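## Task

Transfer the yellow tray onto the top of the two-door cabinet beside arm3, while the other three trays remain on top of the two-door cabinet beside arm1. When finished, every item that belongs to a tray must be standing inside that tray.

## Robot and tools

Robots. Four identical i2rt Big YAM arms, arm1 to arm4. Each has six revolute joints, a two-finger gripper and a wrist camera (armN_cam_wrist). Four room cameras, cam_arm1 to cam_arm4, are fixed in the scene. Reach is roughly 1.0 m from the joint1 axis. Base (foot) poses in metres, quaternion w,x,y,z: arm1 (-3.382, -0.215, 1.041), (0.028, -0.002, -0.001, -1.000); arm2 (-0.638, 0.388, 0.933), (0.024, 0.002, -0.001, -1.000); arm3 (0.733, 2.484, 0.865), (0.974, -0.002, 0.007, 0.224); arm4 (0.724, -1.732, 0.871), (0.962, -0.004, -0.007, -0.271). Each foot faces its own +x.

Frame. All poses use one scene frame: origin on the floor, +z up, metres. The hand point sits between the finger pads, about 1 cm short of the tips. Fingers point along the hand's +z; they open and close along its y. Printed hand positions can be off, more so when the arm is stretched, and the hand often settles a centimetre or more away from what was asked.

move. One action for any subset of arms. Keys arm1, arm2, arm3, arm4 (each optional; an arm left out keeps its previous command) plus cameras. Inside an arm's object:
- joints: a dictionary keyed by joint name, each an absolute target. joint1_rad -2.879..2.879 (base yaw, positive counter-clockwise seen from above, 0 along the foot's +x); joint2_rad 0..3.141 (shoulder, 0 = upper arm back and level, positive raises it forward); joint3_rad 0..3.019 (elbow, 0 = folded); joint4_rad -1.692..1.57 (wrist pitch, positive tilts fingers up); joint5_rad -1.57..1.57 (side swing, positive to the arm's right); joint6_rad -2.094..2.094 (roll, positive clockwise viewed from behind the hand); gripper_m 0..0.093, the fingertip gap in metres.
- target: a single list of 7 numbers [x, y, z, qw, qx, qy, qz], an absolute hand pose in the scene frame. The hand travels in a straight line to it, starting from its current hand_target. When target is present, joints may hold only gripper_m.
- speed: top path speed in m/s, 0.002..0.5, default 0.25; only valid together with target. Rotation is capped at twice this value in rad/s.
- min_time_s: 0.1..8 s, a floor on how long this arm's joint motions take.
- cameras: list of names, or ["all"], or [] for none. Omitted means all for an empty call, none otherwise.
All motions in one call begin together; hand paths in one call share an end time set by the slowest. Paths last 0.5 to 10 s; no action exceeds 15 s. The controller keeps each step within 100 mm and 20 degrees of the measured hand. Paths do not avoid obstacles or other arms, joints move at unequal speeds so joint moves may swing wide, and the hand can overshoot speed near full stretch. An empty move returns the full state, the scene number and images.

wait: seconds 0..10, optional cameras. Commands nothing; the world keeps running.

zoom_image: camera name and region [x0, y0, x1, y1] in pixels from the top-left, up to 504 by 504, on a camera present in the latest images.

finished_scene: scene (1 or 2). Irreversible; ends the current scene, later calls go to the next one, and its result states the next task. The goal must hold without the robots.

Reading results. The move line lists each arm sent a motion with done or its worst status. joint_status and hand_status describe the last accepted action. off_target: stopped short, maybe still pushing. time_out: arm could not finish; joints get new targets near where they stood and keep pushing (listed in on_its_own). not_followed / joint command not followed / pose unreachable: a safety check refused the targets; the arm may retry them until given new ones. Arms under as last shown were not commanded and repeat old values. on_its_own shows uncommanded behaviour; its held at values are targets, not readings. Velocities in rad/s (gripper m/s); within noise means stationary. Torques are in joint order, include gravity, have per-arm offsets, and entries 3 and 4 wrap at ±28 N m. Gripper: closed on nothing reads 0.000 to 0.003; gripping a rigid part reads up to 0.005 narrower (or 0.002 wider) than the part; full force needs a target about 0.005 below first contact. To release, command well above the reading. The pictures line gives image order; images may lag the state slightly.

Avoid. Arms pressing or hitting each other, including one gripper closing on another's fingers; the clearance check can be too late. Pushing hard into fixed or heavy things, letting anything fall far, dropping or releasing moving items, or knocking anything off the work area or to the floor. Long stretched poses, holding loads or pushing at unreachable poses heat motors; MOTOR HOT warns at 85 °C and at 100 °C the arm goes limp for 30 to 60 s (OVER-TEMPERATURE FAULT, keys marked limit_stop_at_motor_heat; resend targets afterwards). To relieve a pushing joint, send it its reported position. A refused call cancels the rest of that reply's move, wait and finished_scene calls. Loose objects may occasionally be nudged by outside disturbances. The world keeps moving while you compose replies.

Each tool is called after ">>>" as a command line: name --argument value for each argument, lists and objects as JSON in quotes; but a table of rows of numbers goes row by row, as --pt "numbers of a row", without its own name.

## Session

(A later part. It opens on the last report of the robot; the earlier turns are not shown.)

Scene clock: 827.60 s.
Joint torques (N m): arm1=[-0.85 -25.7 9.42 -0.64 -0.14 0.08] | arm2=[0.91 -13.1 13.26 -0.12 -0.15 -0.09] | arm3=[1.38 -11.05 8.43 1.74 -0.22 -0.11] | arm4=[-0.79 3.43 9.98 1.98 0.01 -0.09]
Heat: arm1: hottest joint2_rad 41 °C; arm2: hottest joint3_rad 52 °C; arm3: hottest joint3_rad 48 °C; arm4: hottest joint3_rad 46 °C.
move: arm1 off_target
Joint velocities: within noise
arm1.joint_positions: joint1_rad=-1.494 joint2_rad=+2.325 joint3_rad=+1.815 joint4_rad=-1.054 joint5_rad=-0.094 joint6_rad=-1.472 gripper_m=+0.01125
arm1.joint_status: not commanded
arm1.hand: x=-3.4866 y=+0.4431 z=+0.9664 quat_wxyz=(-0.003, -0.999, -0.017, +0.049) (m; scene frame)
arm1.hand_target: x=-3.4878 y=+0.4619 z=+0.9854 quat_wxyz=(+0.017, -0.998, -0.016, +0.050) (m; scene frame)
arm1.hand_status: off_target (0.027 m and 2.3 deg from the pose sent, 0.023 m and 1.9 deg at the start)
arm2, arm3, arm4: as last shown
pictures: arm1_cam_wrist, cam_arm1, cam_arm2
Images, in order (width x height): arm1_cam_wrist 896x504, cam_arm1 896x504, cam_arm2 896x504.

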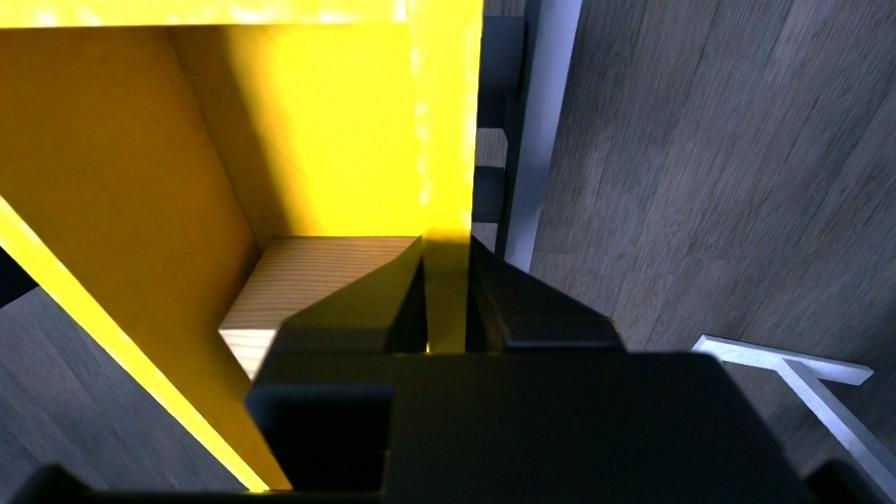

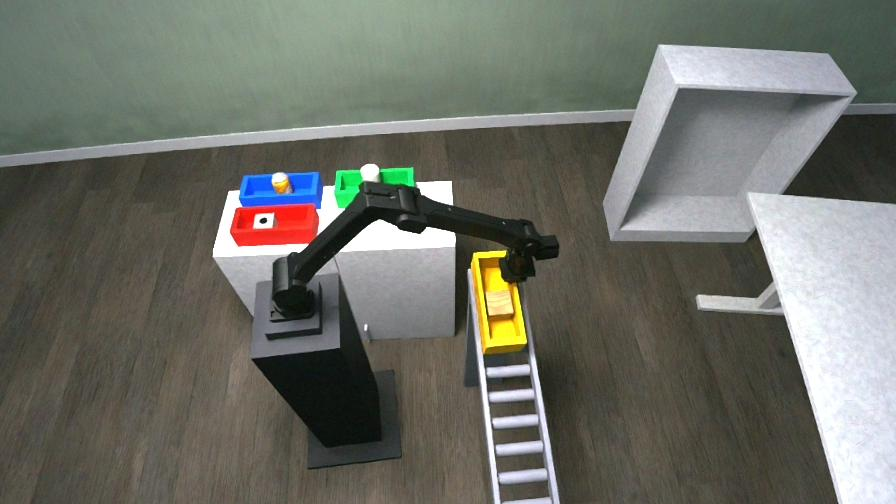

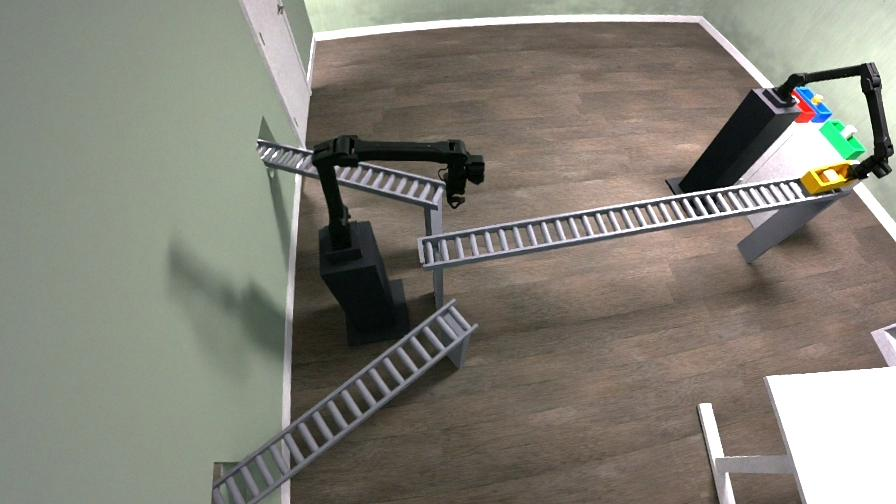

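>>> move --arm1 '{"target": [-3.488, 0.474, 0.982, -0.017, 0.9983, 0.0162, -0.0502], "speed": 0.05}' --cameras '["cam_arm1", "arm1_cam_wrist"]'

>>> zoom_image --camera "cam_arm1" --region '[465, 300, 555, 380]'

>>> zoom_image --camera "arm1_cam_wrist" --region '[440, 0, 680, 300]'

Scene clock: 836.20 s.
Joint torques (N m): arm1=[-1.03 -26.46 10 -0.69 -0.26 0.05] | arm2=[1.2 -13.1 13.29 -0.16 -0.15 -0.1] | arm3=[1.44 -10.81 8.35 1.73 -0.21 -0.1] | arm4=[-0.97 2.84 9.96 1.94 0.04 -0.09]
Heat: arm1: hottest joint2_rad 40 °C; arm2: hottest joint3_rad 52 °C; arm3: hottest joint3_rad 48 °C; arm4: hottest joint3_rad 46 °C.
move: arm1 off_target
Joint velocities: within noise
arm1.joint_positions: joint1_rad=-1.494 joint2_rad=+2.360 joint3_rad=+1.859 joint4_rad=-1.074 joint5_rad=-0.091 joint6_rad=-1.472 gripper_m=+0.01125
arm1.joint_status: not commanded
arm1.hand: x=-3.4870 y=+0.4498 z=+0.9580 quat_wxyz=(-0.008, -0.999, -0.017, +0.047) (m; scene frame)
arm1.hand_target: x=-3.4877 y=+0.4726 z=+0.9826 quat_wxyz=(+0.017, -0.998, -0.016, +0.050) (m; scene frame)
arm1.hand_status: off_target (0.034 m and 2.9 deg from the pose sent, 0.035 m and 2.2 deg at the start)
arm2, arm3, arm4: as last shown
pictures: arm1_cam_wrist, cam_arm1
Images, in order (width x height): arm1_cam_wrist 896x504, cam_arm1 896x504.

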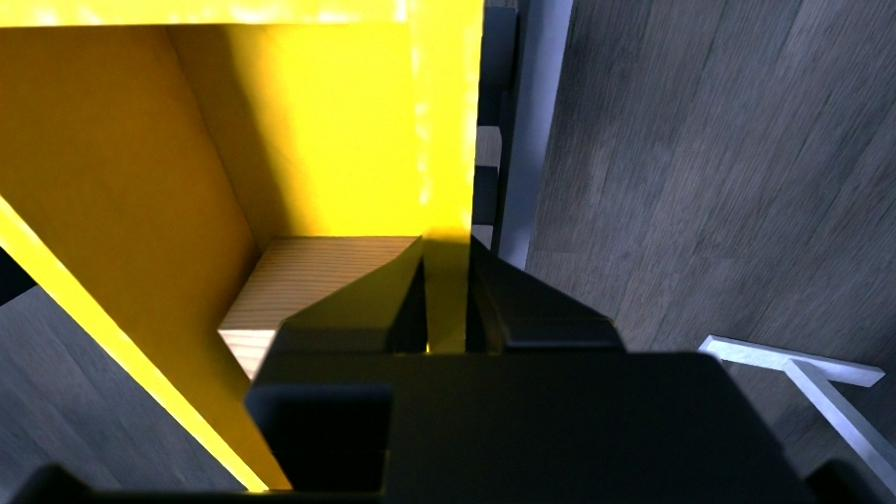

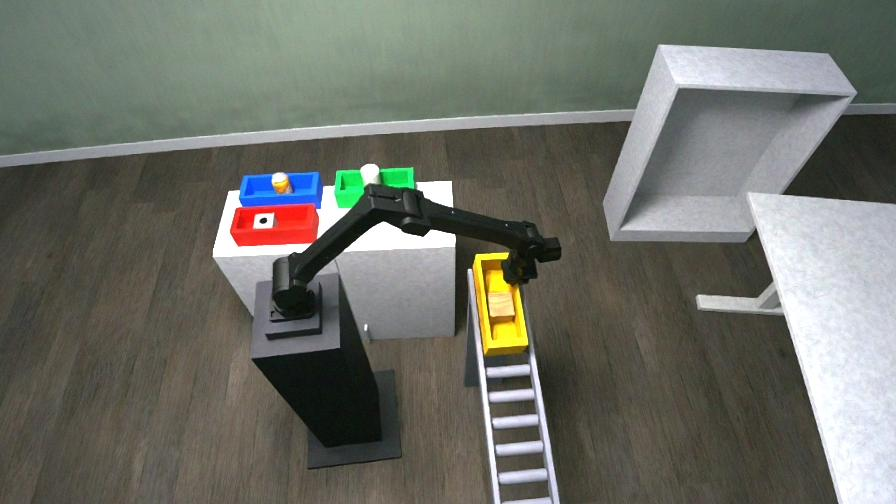

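Scaled by 5.600 from the camera's 896x504 image, which has a finer 1280x720 frame.

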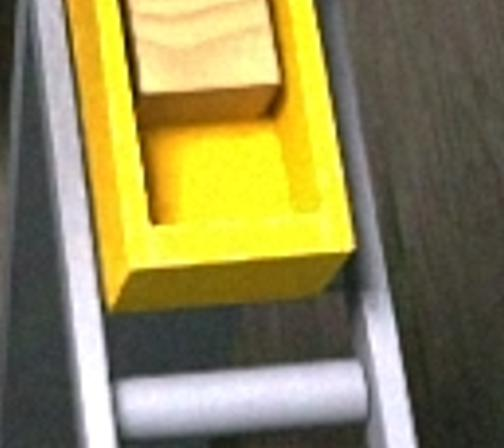

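Scaled by 1.680 from the camera's 896x504 image, which has a finer 1280x720 frame.

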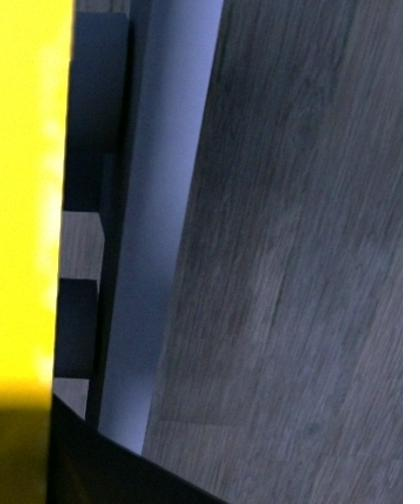

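>>> move --arm1 '{"target": [-3.488, 0.479, 0.968, -0.017, 0.9983, 0.0162, -0.0502], "speed": 0.05}' --cameras '["cam_arm1", "arm1_cam_wrist"]'

>>> zoom_image --camera "cam_arm1" --region '[465, 300, 555, 380]'

>>> zoom_image --camera "arm1_cam_wrist" --region '[440, 0, 680, 300]'

Scene clock: 848.33 s.
Joint torques (N m): arm1=[-1.32 -25 9.92 -0.21 -0.54 -0.07] | arm2=[1.03 -13.16 13.29 -0.16 -0.17 -0.1] | arm3=[1.38 -10.87 8.39 1.7 -0.2 -0.1] | arm4=[-0.67 3.02 10.14 1.95 0.01 -0.09]
Heat: arm1: hottest joint2_rad 41 °C; arm2: hottest joint3_rad 52 °C; arm3: hottest joint3_rad 48 °C; arm4: hottest joint3_rad 46 °C.
move: arm1 off_target
Joint velocities: within noise
arm1.joint_positions: joint1_rad=-1.494 joint2_rad=+2.379 joint3_rad=+1.881 joint4_rad=-1.074 joint5_rad=-0.084 joint6_rad=-1.458 gripper_m=+0.01125
arm1.joint_status: not commanded
arm1.hand: x=-3.4866 y=+0.4553 z=+0.9529 quat_wxyz=(-0.007, -0.999, -0.010, +0.044) (m; scene frame)
arm1.hand_target: x=-3.4878 y=+0.4778 z=+0.9688 quat_wxyz=(+0.018, -0.998, -0.016, +0.050) (m; scene frame)
arm1.hand_status: off_target (0.028 m and 2.9 deg from the pose sent, 0.031 m and 2.9 deg at the start)
arm2, arm3, arm4: as last shown
pictures: arm1_cam_wrist, cam_arm1
Images, in order (width x height): arm1_cam_wrist 896x504, cam_arm1 896x504.

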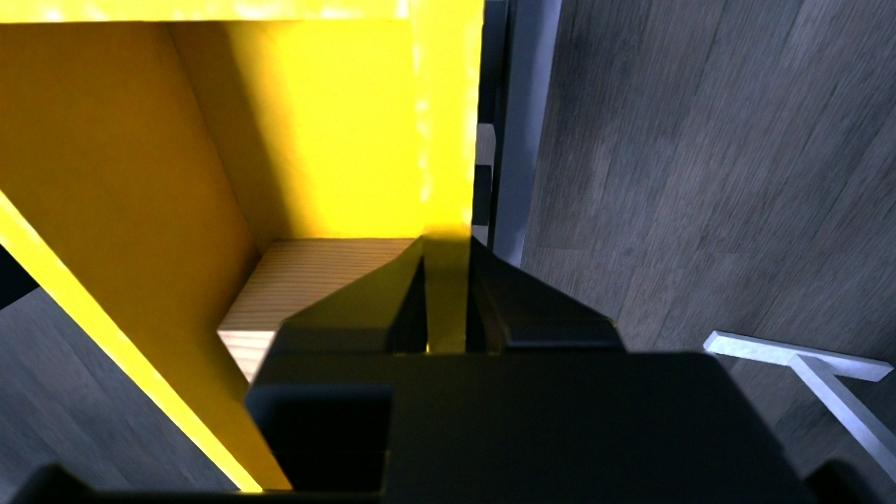

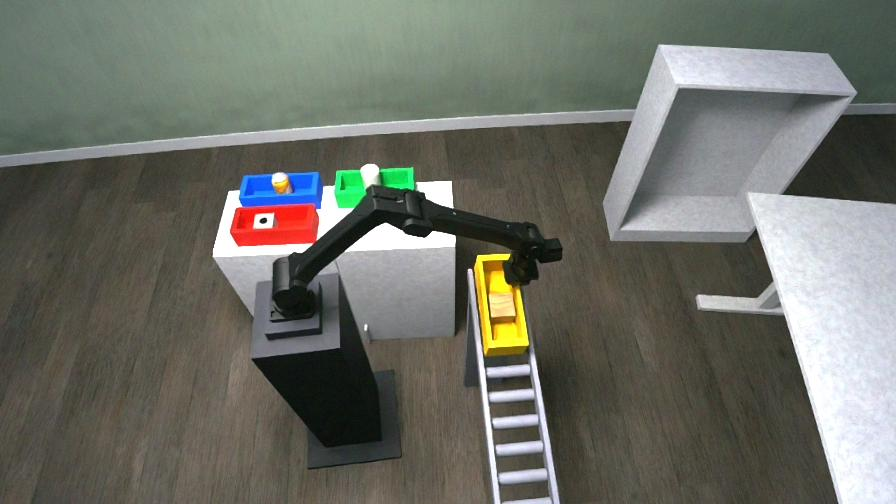

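Scaled by 5.600 from the camera's 896x504 image, which has a finer 1280x720 frame.

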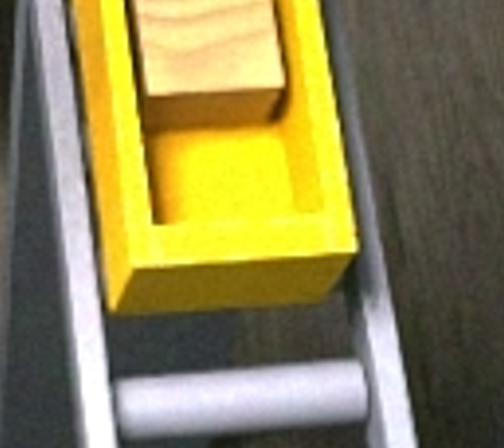

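Scaled by 1.680 from the camera's 896x504 image, which has a finer 1280x720 frame.

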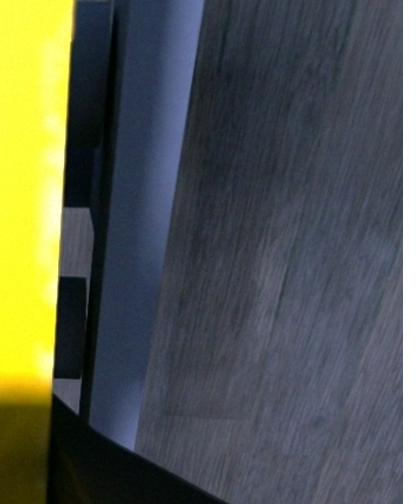

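>>> move --arm1 '{"target": [-3.488, 0.478, 0.953, -0.017, 0.9983, 0.0162, -0.047], "speed": 0.05}' --cameras '["cam_arm1", "arm1_cam_wrist", "cam_arm2"]'

>>> zoom_image --camera "cam_arm1" --region '[465, 300, 555, 380]'

>>> zoom_image --camera "cam_arm1" --region '[460, 240, 540, 320]'

>>> zoom_image --camera "cam_arm2" --region '[780, 130, 880, 220]'

Scene clock: 856.93 s.
Joint torques (N m): arm1=[-1.03 -25.58 9.32 0.36 -0.55 -0.07] | arm2=[1.08 -13.27 13.34 -0.17 -0.14 -0.11] | arm3=[1.44 -10.99 8.35 1.8 -0.2 -0.1] | arm4=[-1.08 4.19 9.78 1.84 0.04 -0.08]
Heat: arm1: hottest joint2_rad 42 °C; arm2: hottest joint3_rad 52 °C; arm3: hottest joint3_rad 48 °C; arm4: hottest joint3_rad 46 °C.
move: arm1 off_target
Joint velocities: within noise
arm1.joint_positions: joint1_rad=-1.494 joint2_rad=+2.394 joint3_rad=+1.881 joint4_rad=-1.062 joint5_rad=-0.077 joint6_rad=-1.458 gripper_m=+0.01125
arm1.joint_status: not commanded
arm1.hand: x=-3.4854 y=+0.4549 z=+0.9428 quat_wxyz=(-0.008, -0.999, -0.010, +0.040) (m; scene frame)
arm1.hand_target: x=-3.4877 y=+0.4769 z=+0.9539 quat_wxyz=(+0.017, -0.999, -0.016, +0.047) (m; scene frame)
arm1.hand_status: off_target (0.025 m and 3.1 deg from the pose sent, 0.023 m and 2.8 deg at the start)
arm2, arm3, arm4: as last shown
pictures: arm1_cam_wrist, cam_arm1, cam_arm2
Images, in order (width x height): arm1_cam_wrist 896x504, cam_arm1 896x504, cam_arm2 896x504.

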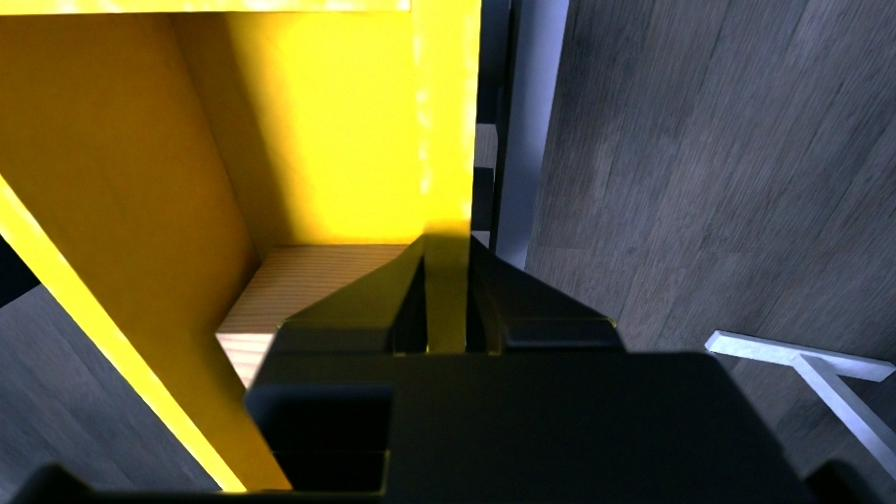

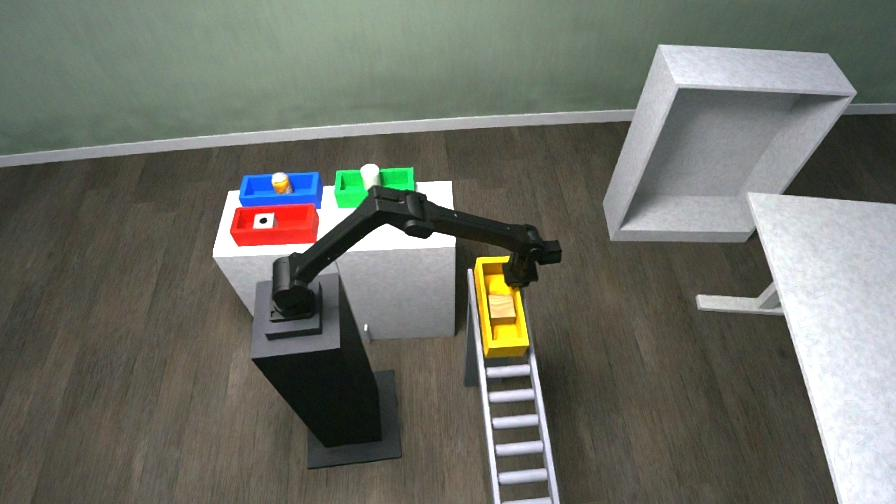

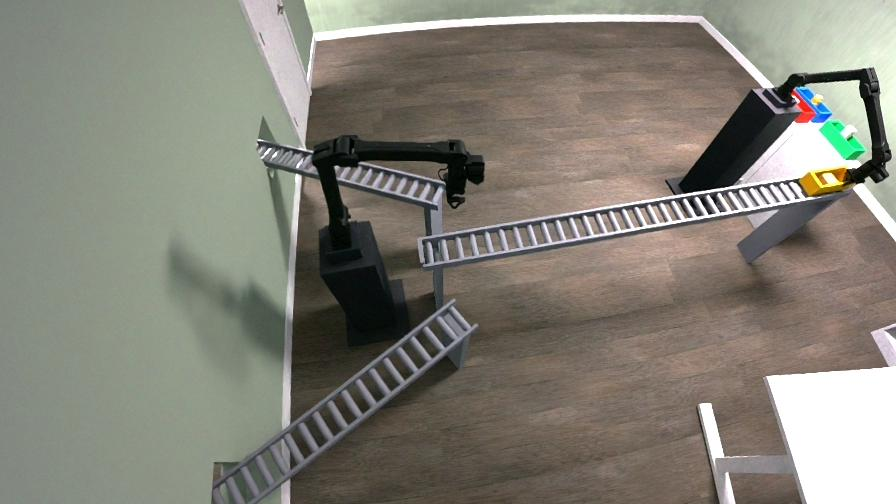

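Scaled by 5.600 from the camera's 896x504 image, which has a finer 1280x720 frame.

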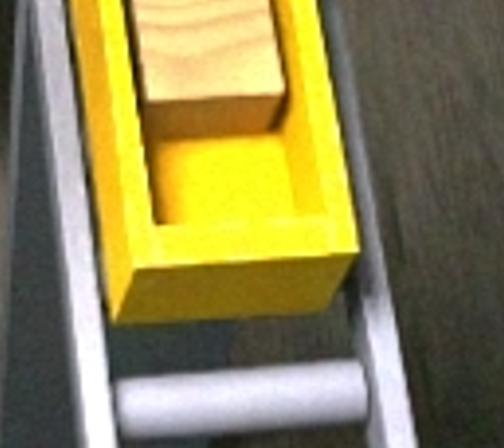

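Scaled by 6.300 from the camera's 896x504 image, which has a finer 1280x720 frame.

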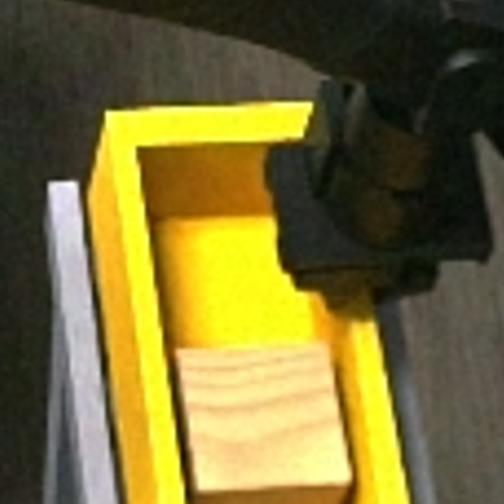

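Scaled by 5.040 from the camera's 896x504 image, which has a finer 1280x720 frame.

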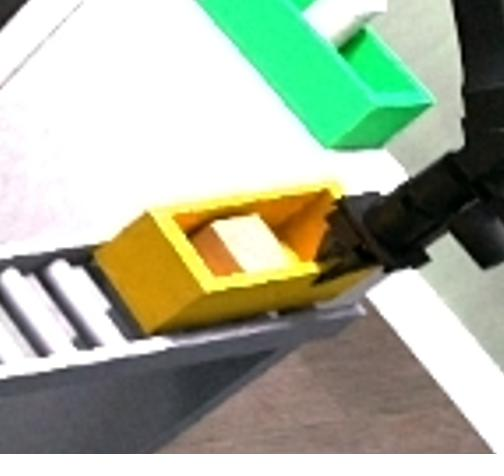

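>>> move --arm1 '{"target": [-3.488, 0.476, 0.934, -0.017, 0.9985, 0.0162, -0.042], "speed": 0.05}' --cameras '["cam_arm1", "arm1_cam_wrist"]'

>>> zoom_image --camera "cam_arm1" --region '[465, 300, 555, 380]'

>>> zoom_image --camera "arm1_cam_wrist" --region '[380, 0, 620, 300]'

Scene clock: 862.37 s.
Joint torques (N m): arm1=[-0.85 -23.59 8.57 1.25 -0.22 -0.06] | arm2=[1.08 -13.04 13.38 -0.09 -0.14 -0.1] | arm3=[1.38 -10.7 8.34 1.7 -0.2 -0.1] | arm4=[-0.62 3.84 9.96 1.96 0.06 -0.08]
Heat: arm1: hottest joint2_rad 41 °C; arm2: hottest joint3_rad 52 °C; arm3: hottest joint3_rad 48 °C; arm4: hottest joint3_rad 46 °C.
move: arm1 off_target
Joint velocities: within noise
arm1.joint_positions: joint1_rad=-1.494 joint2_rad=+2.396 joint3_rad=+1.881 joint4_rad=-1.049 joint5_rad=-0.074 joint6_rad=-1.457 gripper_m=+0.01125
arm1.joint_status: not commanded
arm1.hand: x=-3.4853 y=+0.4578 z=+0.9420 quat_wxyz=(-0.002, -0.999, -0.010, +0.039) (m; scene frame)
arm1.hand_target: x=-3.4878 y=+0.4750 z=+0.9347 quat_wxyz=(+0.017, -0.999, -0.016, +0.042) (m; scene frame)
arm1.hand_status: off_target (0.020 m and 2.3 deg from the pose sent, 0.023 m and 3.0 deg at the start)
arm2, arm3: as last shown
arm4.joint_positions: joint1_rad=+0.611 joint2_rad=+0.619 joint3_rad=+1.338 joint4_rad=-1.545 joint5_rad=+0.202 joint6_rad=+0.301 gripper_m=+0.09396
arm4.joint_status: not commanded
arm4.hand: x=+0.9262 y=-1.7486 z=+1.3507 quat_wxyz=(-0.379, -0.145, -0.914, +0.032) (m; scene frame)
arm4.hand_target: x=+0.9249 y=-1.7486 z=+1.3599 quat_wxyz=(-0.389, -0.145, -0.909, +0.029) (m; scene frame)
arm4.hand_status: not commanded
pictures: arm1_cam_wrist, cam_arm1
Images, in order (width x height): arm1_cam_wrist 896x504, cam_arm1 896x504.

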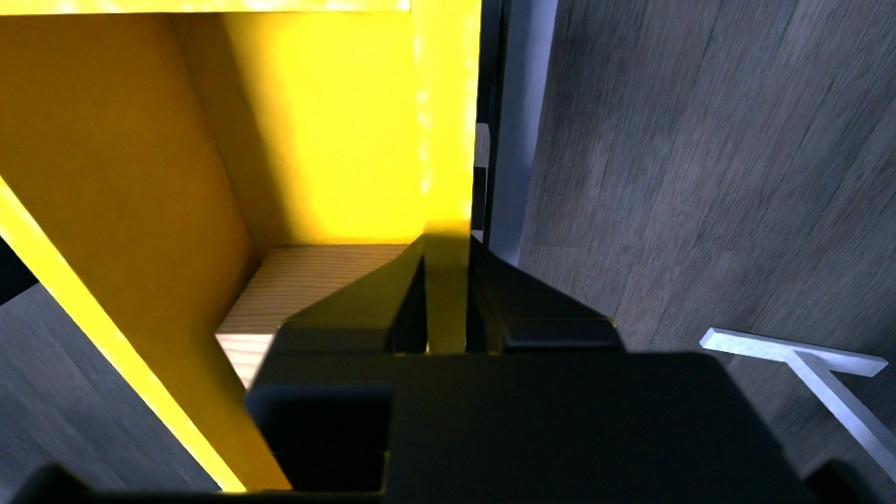

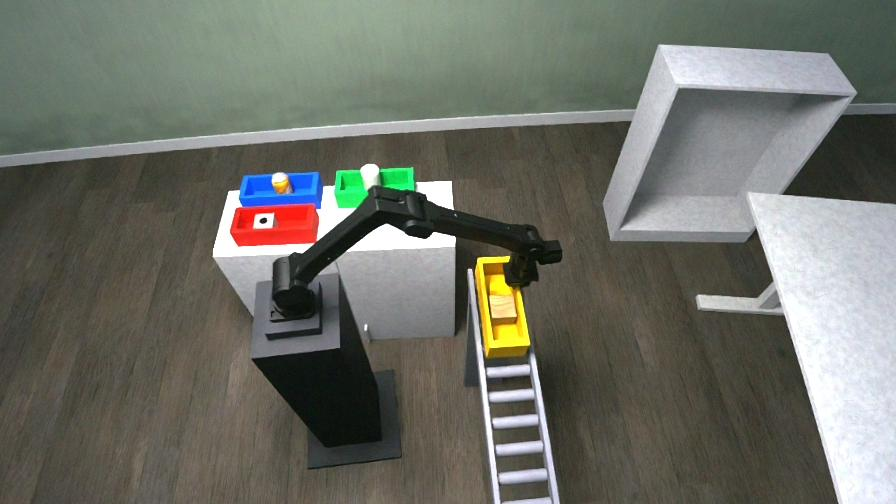

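Scaled by 5.600 from the camera's 896x504 image, which has a finer 1280x720 frame.

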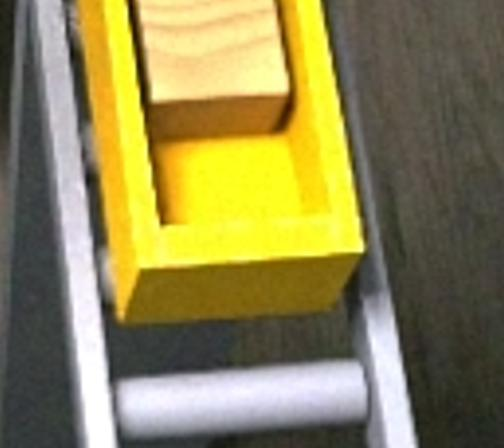

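Scaled by 1.680 from the camera's 896x504 image, which has a finer 1280x720 frame.

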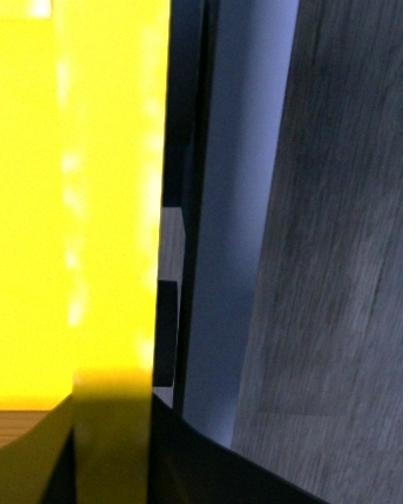

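>>> move --arm1 '{"target": [-3.488, 0.472, 0.916, -0.012, 0.9986, 0.0162, -0.040], "speed": 0.05}' --cameras '["cam_arm1", "arm1_cam_wrist"]'

>>> zoom_image --camera "cam_arm1" --region '[465, 300, 555, 380]'

>>> zoom_image --camera "cam_arm1" --region '[460, 240, 540, 320]'

Scene clock: 866.63 s.
Joint torques (N m): arm1=[-0.67 -21.89 7.77 1.72 -0.18 -0.05] | arm2=[1.03 -13.22 13.3 -0.13 -0.16 -0.12] | arm3=[1.32 -10.93 8.4 1.76 -0.19 -0.11] | arm4=[-0.56 3.66 10.03 2.06 0 -0.1]
Heat: arm1: hottest joint2_rad 40 °C; arm2: hottest joint3_rad 52 °C; arm3: hottest joint3_rad 48 °C; arm4: hottest joint3_rad 46 °C.
move: arm1 off_target
Joint velocities: within noise
arm1.joint_positions: joint1_rad=-1.494 joint2_rad=+2.397 joint3_rad=+1.881 joint4_rad=-1.039 joint5_rad=-0.073 joint6_rad=-1.457 gripper_m=+0.01125
arm1.joint_status: not commanded
arm1.hand: x=-3.4853 y=+0.4600 z=+0.9410 quat_wxyz=(+0.002, -0.999, -0.010, +0.039) (m; scene frame)
arm1.hand_target: x=-3.4877 y=+0.4702 z=+0.9169 quat_wxyz=(+0.012, -0.999, -0.016, +0.040) (m; scene frame)
arm1.hand_status: off_target (0.028 m and 1.3 deg from the pose sent, 0.030 m and 1.8 deg at the start)
arm2, arm3, arm4: as last shown
pictures: arm1_cam_wrist, cam_arm1
Images, in order (width x height): arm1_cam_wrist 896x504, cam_arm1 896x504.

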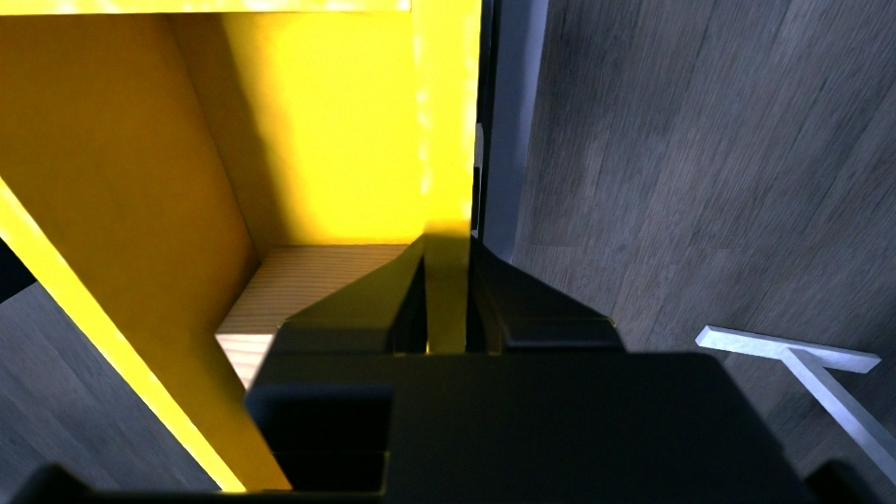

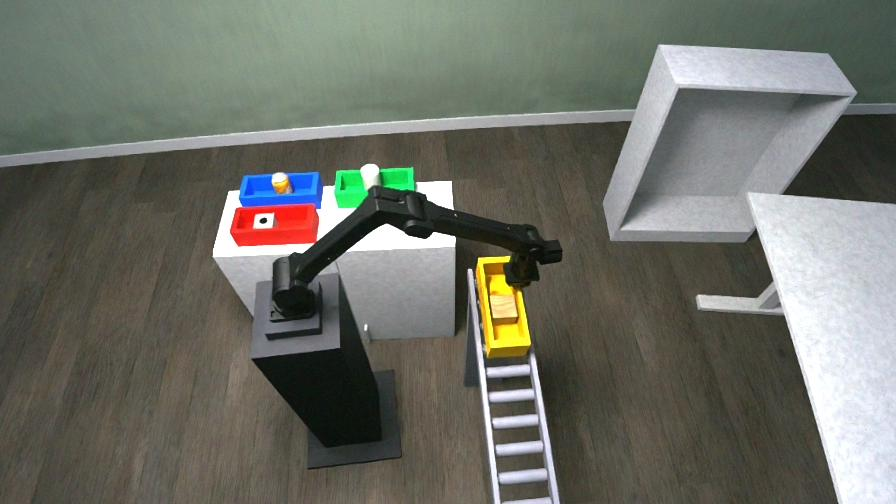

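Scaled by 5.600 from the camera's 896x504 image, which has a finer 1280x720 frame.

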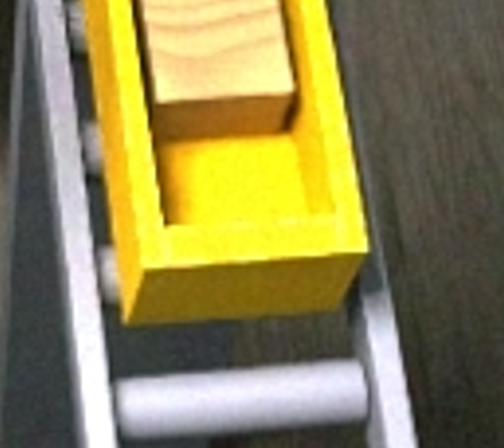

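Scaled by 6.300 from the camera's 896x504 image, which has a finer 1280x720 frame.

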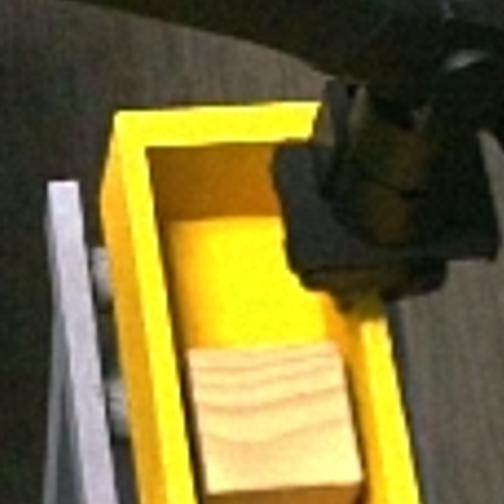

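>>> move --arm1 '{"target": [-3.486, 0.461, 1.03, 0, 0.99907, 0.0162, -0.040], "speed": 0.15, "joints": {"gripper_m": 0.05}}' --cameras '["cam_arm1", "cam_arm2", "arm2_cam_wrist"]'

Scene clock: 886.13 s.
Joint torques (N m): arm1=[-0.85 -26.05 8.91 -0.4 -0.3 -0.05] | arm2=[1.03 -13.1 13.42 -0.1 -0.16 -0.12] | arm3=[1.49 -10.75 8.35 1.8 -0.2 -0.11] | arm4=[-0.91 3.43 9.99 2.03 0.04 -0.04]
Heat: arm1: hottest joint2_rad 41 °C; arm2: hottest joint3_rad 52 °C; arm3: hottest joint3_rad 48 °C; arm4: hottest joint3_rad 46 °C.
move: arm1 off_target
Joint velocities: within noise
arm1.joint_positions: joint1_rad=-1.494 joint2_rad=+2.288 joint3_rad=+1.894 joint4_rad=-1.195 joint5_rad=-0.073 joint6_rad=-1.458 gripper_m=+0.04988
arm1.joint_status: all done
arm1.hand: x=-3.4834 y=+0.4479 z=+1.0170 quat_wxyz=(-0.015, -0.999, -0.010, +0.037) (m; scene frame)
arm1.hand_target: x=-3.4859 y=+0.4605 z=+1.0301 quat_wxyz=(+0.000, -0.999, -0.016, +0.040) (m; scene frame)
arm1.hand_status: off_target (0.019 m and 1.9 deg from the pose sent, 0.089 m and 0.8 deg at the start)
arm2, arm4: as last shown
arm3.joint_positions: joint1_rad=-1.307 joint2_rad=+1.390 joint3_rad=+1.399 joint4_rad=-0.818 joint5_rad=+0.002 joint6_rad=+0.008 gripper_m=+0.09397
arm3.joint_status: not commanded
arm3.hand: x=+1.1136 y=+2.0529 z=+1.2018 quat_wxyz=(-0.334, -0.386, -0.845, +0.159) (m; scene frame)
arm3.hand_target: x=+1.1194 y=+2.0530 z=+1.1999 quat_wxyz=(-0.338, -0.379, -0.846, +0.160) (m; scene frame)
arm3.hand_status: not commanded
pictures: arm2_cam_wrist, cam_arm1, cam_arm2
Images, in order (width x height): arm2_cam_wrist 896x504, cam_arm1 896x504, cam_arm2 896x504.

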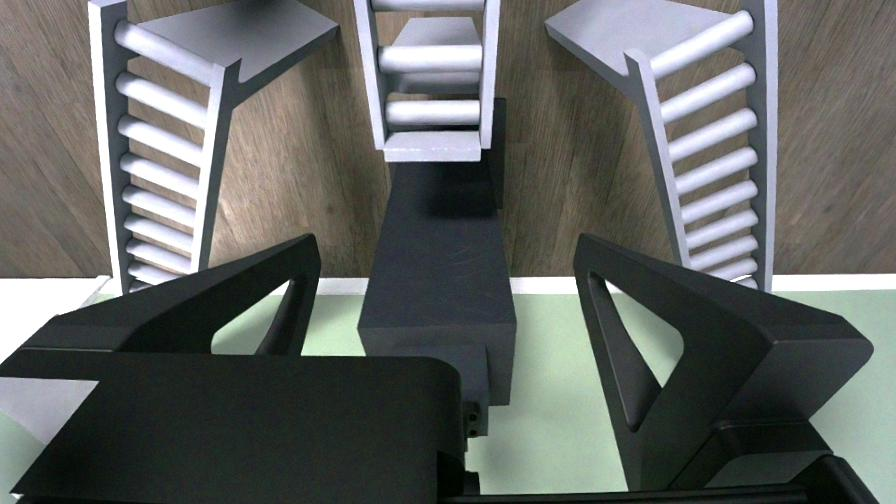

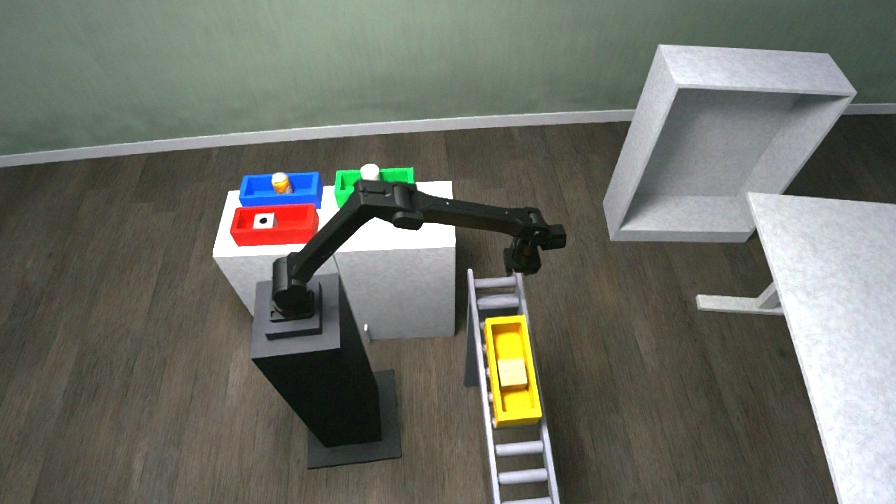

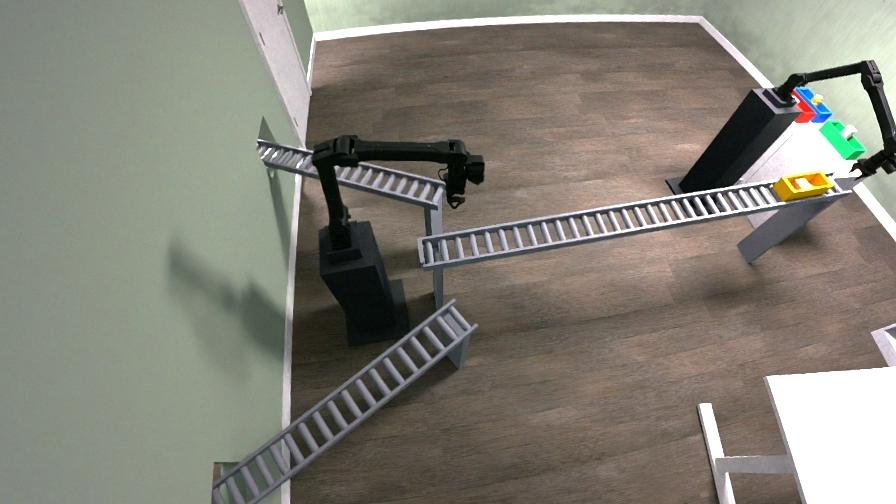

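>>> wait --seconds 0.3 --cameras '["cam_arm2", "arm2_cam_wrist"]'

Scene clock: 888.30 s.
Joint torques (N m): arm1=[-0.73 -25.76 8.81 -0.4 -0.3 -0.06] | arm2=[0.91 -13.22 13.34 -0.2 -0.16 -0.11] | arm3=[1.55 -11.22 8.39 1.73 -0.19 -0.1] | arm4=[-0.67 3.31 9.85 2.02 0 -0.08]
Heat: arm1: hottest joint2_rad 40 °C; arm2: hottest joint3_rad 52 °C; arm3: hottest joint3_rad 48 °C; arm4: hottest joint3_rad 46 °C.
Joint velocities: within noise
arm1.joint_positions: joint1_rad=-1.494 joint2_rad=+2.288 joint3_rad=+1.894 joint4_rad=-1.195 joint5_rad=-0.073 joint6_rad=-1.458 gripper_m=+0.04988
arm1.joint_status: all done
arm1.hand: x=-3.4834 y=+0.4479 z=+1.0170 quat_wxyz=(-0.015, -0.999, -0.010, +0.037) (m; scene frame)
arm1.hand_target: x=-3.4859 y=+0.4605 z=+1.0301 quat_wxyz=(+0.000, -0.999, -0.016, +0.040) (m; scene frame)
arm1.hand_status: off_target (0.019 m and 1.9 deg from the pose sent, 0.089 m and 0.8 deg at the start)
arm2.joint_positions: joint1_rad=-0.077 joint2_rad=+1.652 joint3_rad=+1.540 joint4_rad=-1.479 joint5_rad=+0.002 joint6_rad=-0.029 gripper_m=+0.09396
arm2.joint_status: not commanded
arm2.hand: x=-1.1331 y=+0.4034 z=+1.1427 quat_wxyz=(-0.001, -1.000, +0.000, -0.012) (m; scene frame)
arm2.hand_target: x=-1.1442 y=+0.4008 z=+1.1528 quat_wxyz=(-0.001, -1.000, -0.011, -0.002) (m; scene frame)
arm2.hand_status: not commanded
arm3.joint_positions: joint1_rad=-1.307 joint2_rad=+1.390 joint3_rad=+1.399 joint4_rad=-0.818 joint5_rad=+0.002 joint6_rad=+0.008 gripper_m=+0.09397
arm3.joint_status: not commanded
arm3.hand: x=+1.1136 y=+2.0529 z=+1.2018 quat_wxyz=(-0.334, -0.386, -0.845, +0.159) (m; scene frame)
arm3.hand_target: x=+1.1194 y=+2.0530 z=+1.1999 quat_wxyz=(-0.338, -0.379, -0.846, +0.160) (m; scene frame)
arm3.hand_status: not commanded
arm4.joint_positions: joint1_rad=+0.611 joint2_rad=+0.619 joint3_rad=+1.338 joint4_rad=-1.545 joint5_rad=+0.202 joint6_rad=+0.301 gripper_m=+0.09396
arm4.joint_status: not commanded
arm4.hand: x=+0.9262 y=-1.7486 z=+1.3507 quat_wxyz=(-0.379, -0.145, -0.914, +0.032) (m; scene frame)
arm4.hand_target: x=+0.9249 y=-1.7486 z=+1.3599 quat_wxyz=(-0.389, -0.145, -0.909, +0.029) (m; scene frame)
arm4.hand_status: not commanded
wait: 0.30 s; at rest from the start
pictures: arm2_cam_wrist, cam_arm2
Images, in order (width x height): arm2_cam_wrist 896x504, cam_arm2 896x504.

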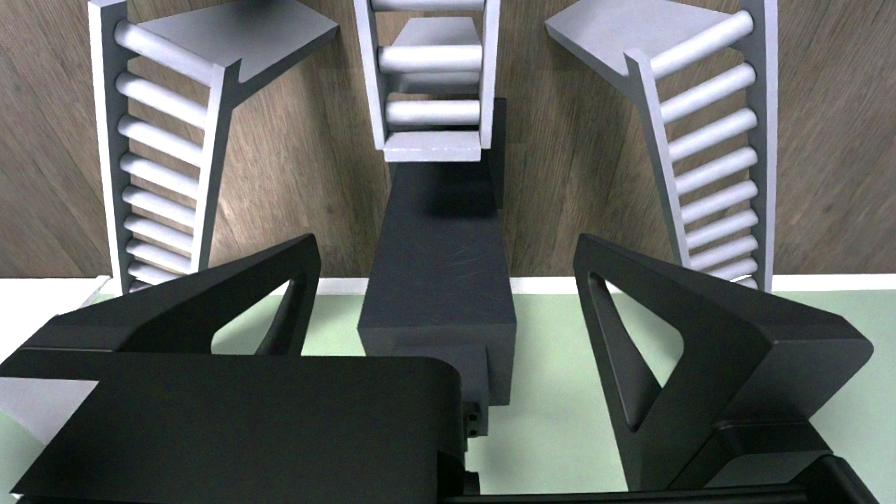

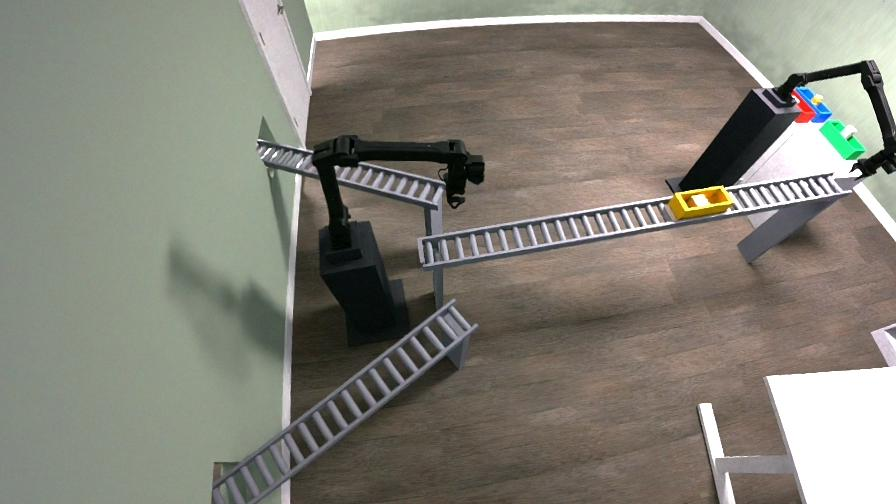

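>>> wait --seconds 0.1 --cameras '["cam_arm2"]'

>>> wait --seconds 1.0 --cameras '["cam_arm2", "arm2_cam_wrist"]'

Scene clock: 891.47 s.
Joint torques (N m): arm1=[-0.79 -25.58 8.85 -0.47 -0.29 -0.06] | arm2=[1.08 -13.1 13.33 -0.06 -0.16 -0.1] | arm3=[1.2 -10.87 8.35 1.72 -0.2 -0.11] | arm4=[-0.91 3.19 9.77 1.96 0.08 -0.04]
Heat: arm1: hottest joint2_rad 40 °C; arm2: hottest joint3_rad 52 °C; arm3: hottest joint3_rad 48 °C; arm4: hottest joint3_rad 47 °C.
Joint velocities: within noise
arm1.joint_positions: joint1_rad=-1.494 joint2_rad=+2.288 joint3_rad=+1.894 joint4_rad=-1.195 joint5_rad=-0.073 joint6_rad=-1.458 gripper_m=+0.04988
arm1.joint_status: all done
arm1.hand: x=-3.4834 y=+0.4479 z=+1.0170 quat_wxyz=(-0.015, -0.999, -0.010, +0.037) (m; scene frame)
arm1.hand_target: x=-3.4859 y=+0.4605 z=+1.0301 quat_wxyz=(+0.000, -0.999, -0.016, +0.040) (m; scene frame)
arm1.hand_status: off_target (0.019 m and 1.9 deg from the pose sent, 0.089 m and 0.8 deg at the start)
arm2.joint_positions: joint1_rad=-0.077 joint2_rad=+1.652 joint3_rad=+1.540 joint4_rad=-1.479 joint5_rad=+0.002 joint6_rad=-0.029 gripper_m=+0.09396
arm2.joint_status: not commanded
arm2.hand: x=-1.1331 y=+0.4034 z=+1.1427 quat_wxyz=(-0.001, -1.000, +0.000, -0.012) (m; scene frame)
arm2.hand_target: x=-1.1442 y=+0.4008 z=+1.1528 quat_wxyz=(-0.001, -1.000, -0.011, -0.002) (m; scene frame)
arm2.hand_status: not commanded
arm3.joint_positions: joint1_rad=-1.307 joint2_rad=+1.390 joint3_rad=+1.399 joint4_rad=-0.818 joint5_rad=+0.002 joint6_rad=+0.008 gripper_m=+0.09397
arm3.joint_status: not commanded
arm3.hand: x=+1.1136 y=+2.0529 z=+1.2018 quat_wxyz=(-0.334, -0.386, -0.845, +0.159) (m; scene frame)
arm3.hand_target: x=+1.1194 y=+2.0530 z=+1.1999 quat_wxyz=(-0.338, -0.379, -0.846, +0.160) (m; scene frame)
arm3.hand_status: not commanded
arm4.joint_positions: joint1_rad=+0.611 joint2_rad=+0.619 joint3_rad=+1.338 joint4_rad=-1.545 joint5_rad=+0.202 joint6_rad=+0.301 gripper_m=+0.09396
arm4.joint_status: not commanded
arm4.hand: x=+0.9262 y=-1.7486 z=+1.3507 quat_wxyz=(-0.379, -0.145, -0.914, +0.032) (m; scene frame)
arm4.hand_target: x=+0.9249 y=-1.7486 z=+1.3599 quat_wxyz=(-0.389, -0.145, -0.909, +0.029) (m; scene frame)
arm4.hand_status: not commanded
wait: 0.10 s; at rest from the start
pictures: cam_arm2
Images, in order (width x height): cam_arm2 896x504.

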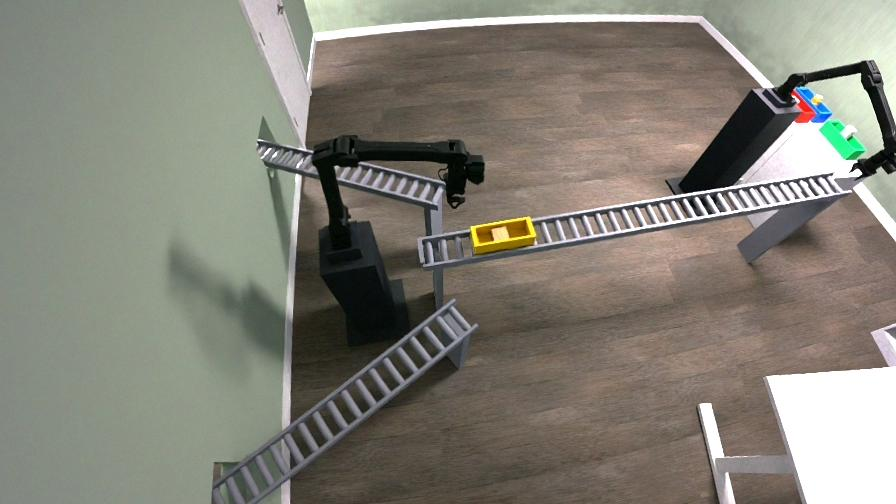

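Scene clock: 892.47 s.
Joint torques (N m): arm1=[-0.67 -25.88 8.84 -0.44 -0.3 -0.05] | arm2=[0.97 -12.98 13.37 -0.1 -0.13 -0.11] | arm3=[1.44 -11.05 8.38 1.74 -0.21 -0.09] | arm4=[-0.21 3.31 9.95 1.88 0.05 -0.09]
Heat: arm1: hottest joint2_rad 40 °C; arm2: hottest joint3_rad 52 °C; arm3: hottest joint3_rad 48 °C; arm4: hottest joint3_rad 47 °C.
Joint velocities: within noise
arm1.joint_positions: joint1_rad=-1.494 joint2_rad=+2.288 joint3_rad=+1.894 joint4_rad=-1.195 joint5_rad=-0.073 joint6_rad=-1.458 gripper_m=+0.04988
arm1.joint_status: all done
arm1.hand: x=-3.4834 y=+0.4479 z=+1.0170 quat_wxyz=(-0.015, -0.999, -0.010, +0.037) (m; scene frame)
arm1.hand_target: x=-3.4859 y=+0.4605 z=+1.0301 quat_wxyz=(+0.000, -0.999, -0.016, +0.040) (m; scene frame)
arm1.hand_status: off_target (0.019 m and 1.9 deg from the pose sent, 0.089 m and 0.8 deg at the start)
arm2.joint_positions: joint1_rad=-0.077 joint2_rad=+1.652 joint3_rad=+1.540 joint4_rad=-1.479 joint5_rad=+0.002 joint6_rad=-0.029 gripper_m=+0.09396
arm2.joint_status: not commanded
arm2.hand: x=-1.1331 y=+0.4034 z=+1.1427 quat_wxyz=(-0.001, -1.000, +0.000, -0.012) (m; scene frame)
arm2.hand_target: x=-1.1442 y=+0.4008 z=+1.1528 quat_wxyz=(-0.001, -1.000, -0.011, -0.002) (m; scene frame)
arm2.hand_status: not commanded
arm3.joint_positions: joint1_rad=-1.307 joint2_rad=+1.390 joint3_rad=+1.399 joint4_rad=-0.818 joint5_rad=+0.002 joint6_rad=+0.008 gripper_m=+0.09397
arm3.joint_status: not commanded
arm3.hand: x=+1.1136 y=+2.0529 z=+1.2018 quat_wxyz=(-0.334, -0.386, -0.845, +0.159) (m; scene frame)
arm3.hand_target: x=+1.1194 y=+2.0530 z=+1.1999 quat_wxyz=(-0.338, -0.379, -0.846, +0.160) (m; scene frame)
arm3.hand_status: not commanded
arm4.joint_positions: joint1_rad=+0.611 joint2_rad=+0.619 joint3_rad=+1.338 joint4_rad=-1.545 joint5_rad=+0.202 joint6_rad=+0.301 gripper_m=+0.09396
arm4.joint_status: not commanded
arm4.hand: x=+0.9262 y=-1.7486 z=+1.3507 quat_wxyz=(-0.379, -0.145, -0.914, +0.032) (m; scene frame)
arm4.hand_target: x=+0.9249 y=-1.7486 z=+1.3599 quat_wxyz=(-0.389, -0.145, -0.909, +0.029) (m; scene frame)
arm4.hand_status: not commanded
wait: 1.00 s; at rest by 0.27 s
pictures: arm2_cam_wrist, cam_arm2
Images, in order (width x height): arm2_cam_wrist 896x504, cam_arm2 896x504.

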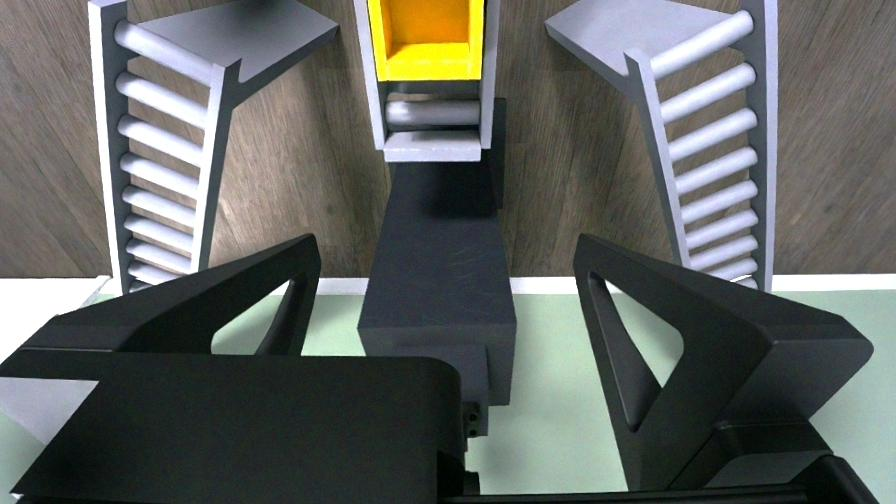

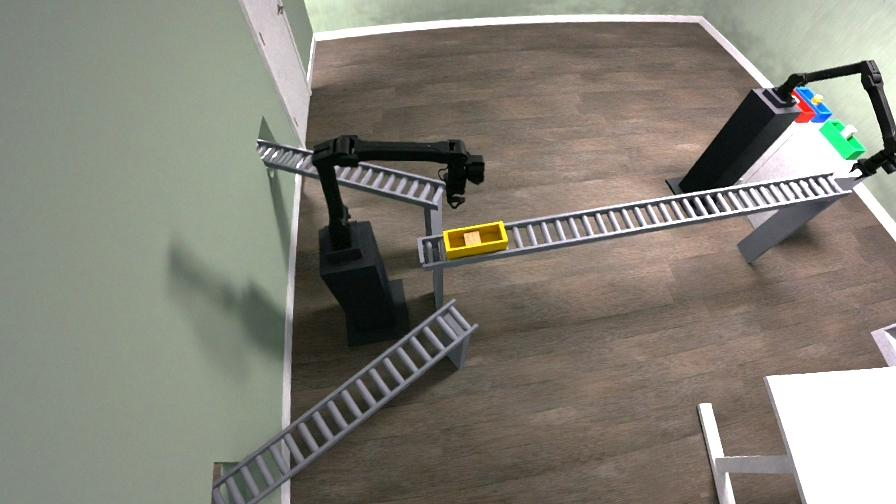

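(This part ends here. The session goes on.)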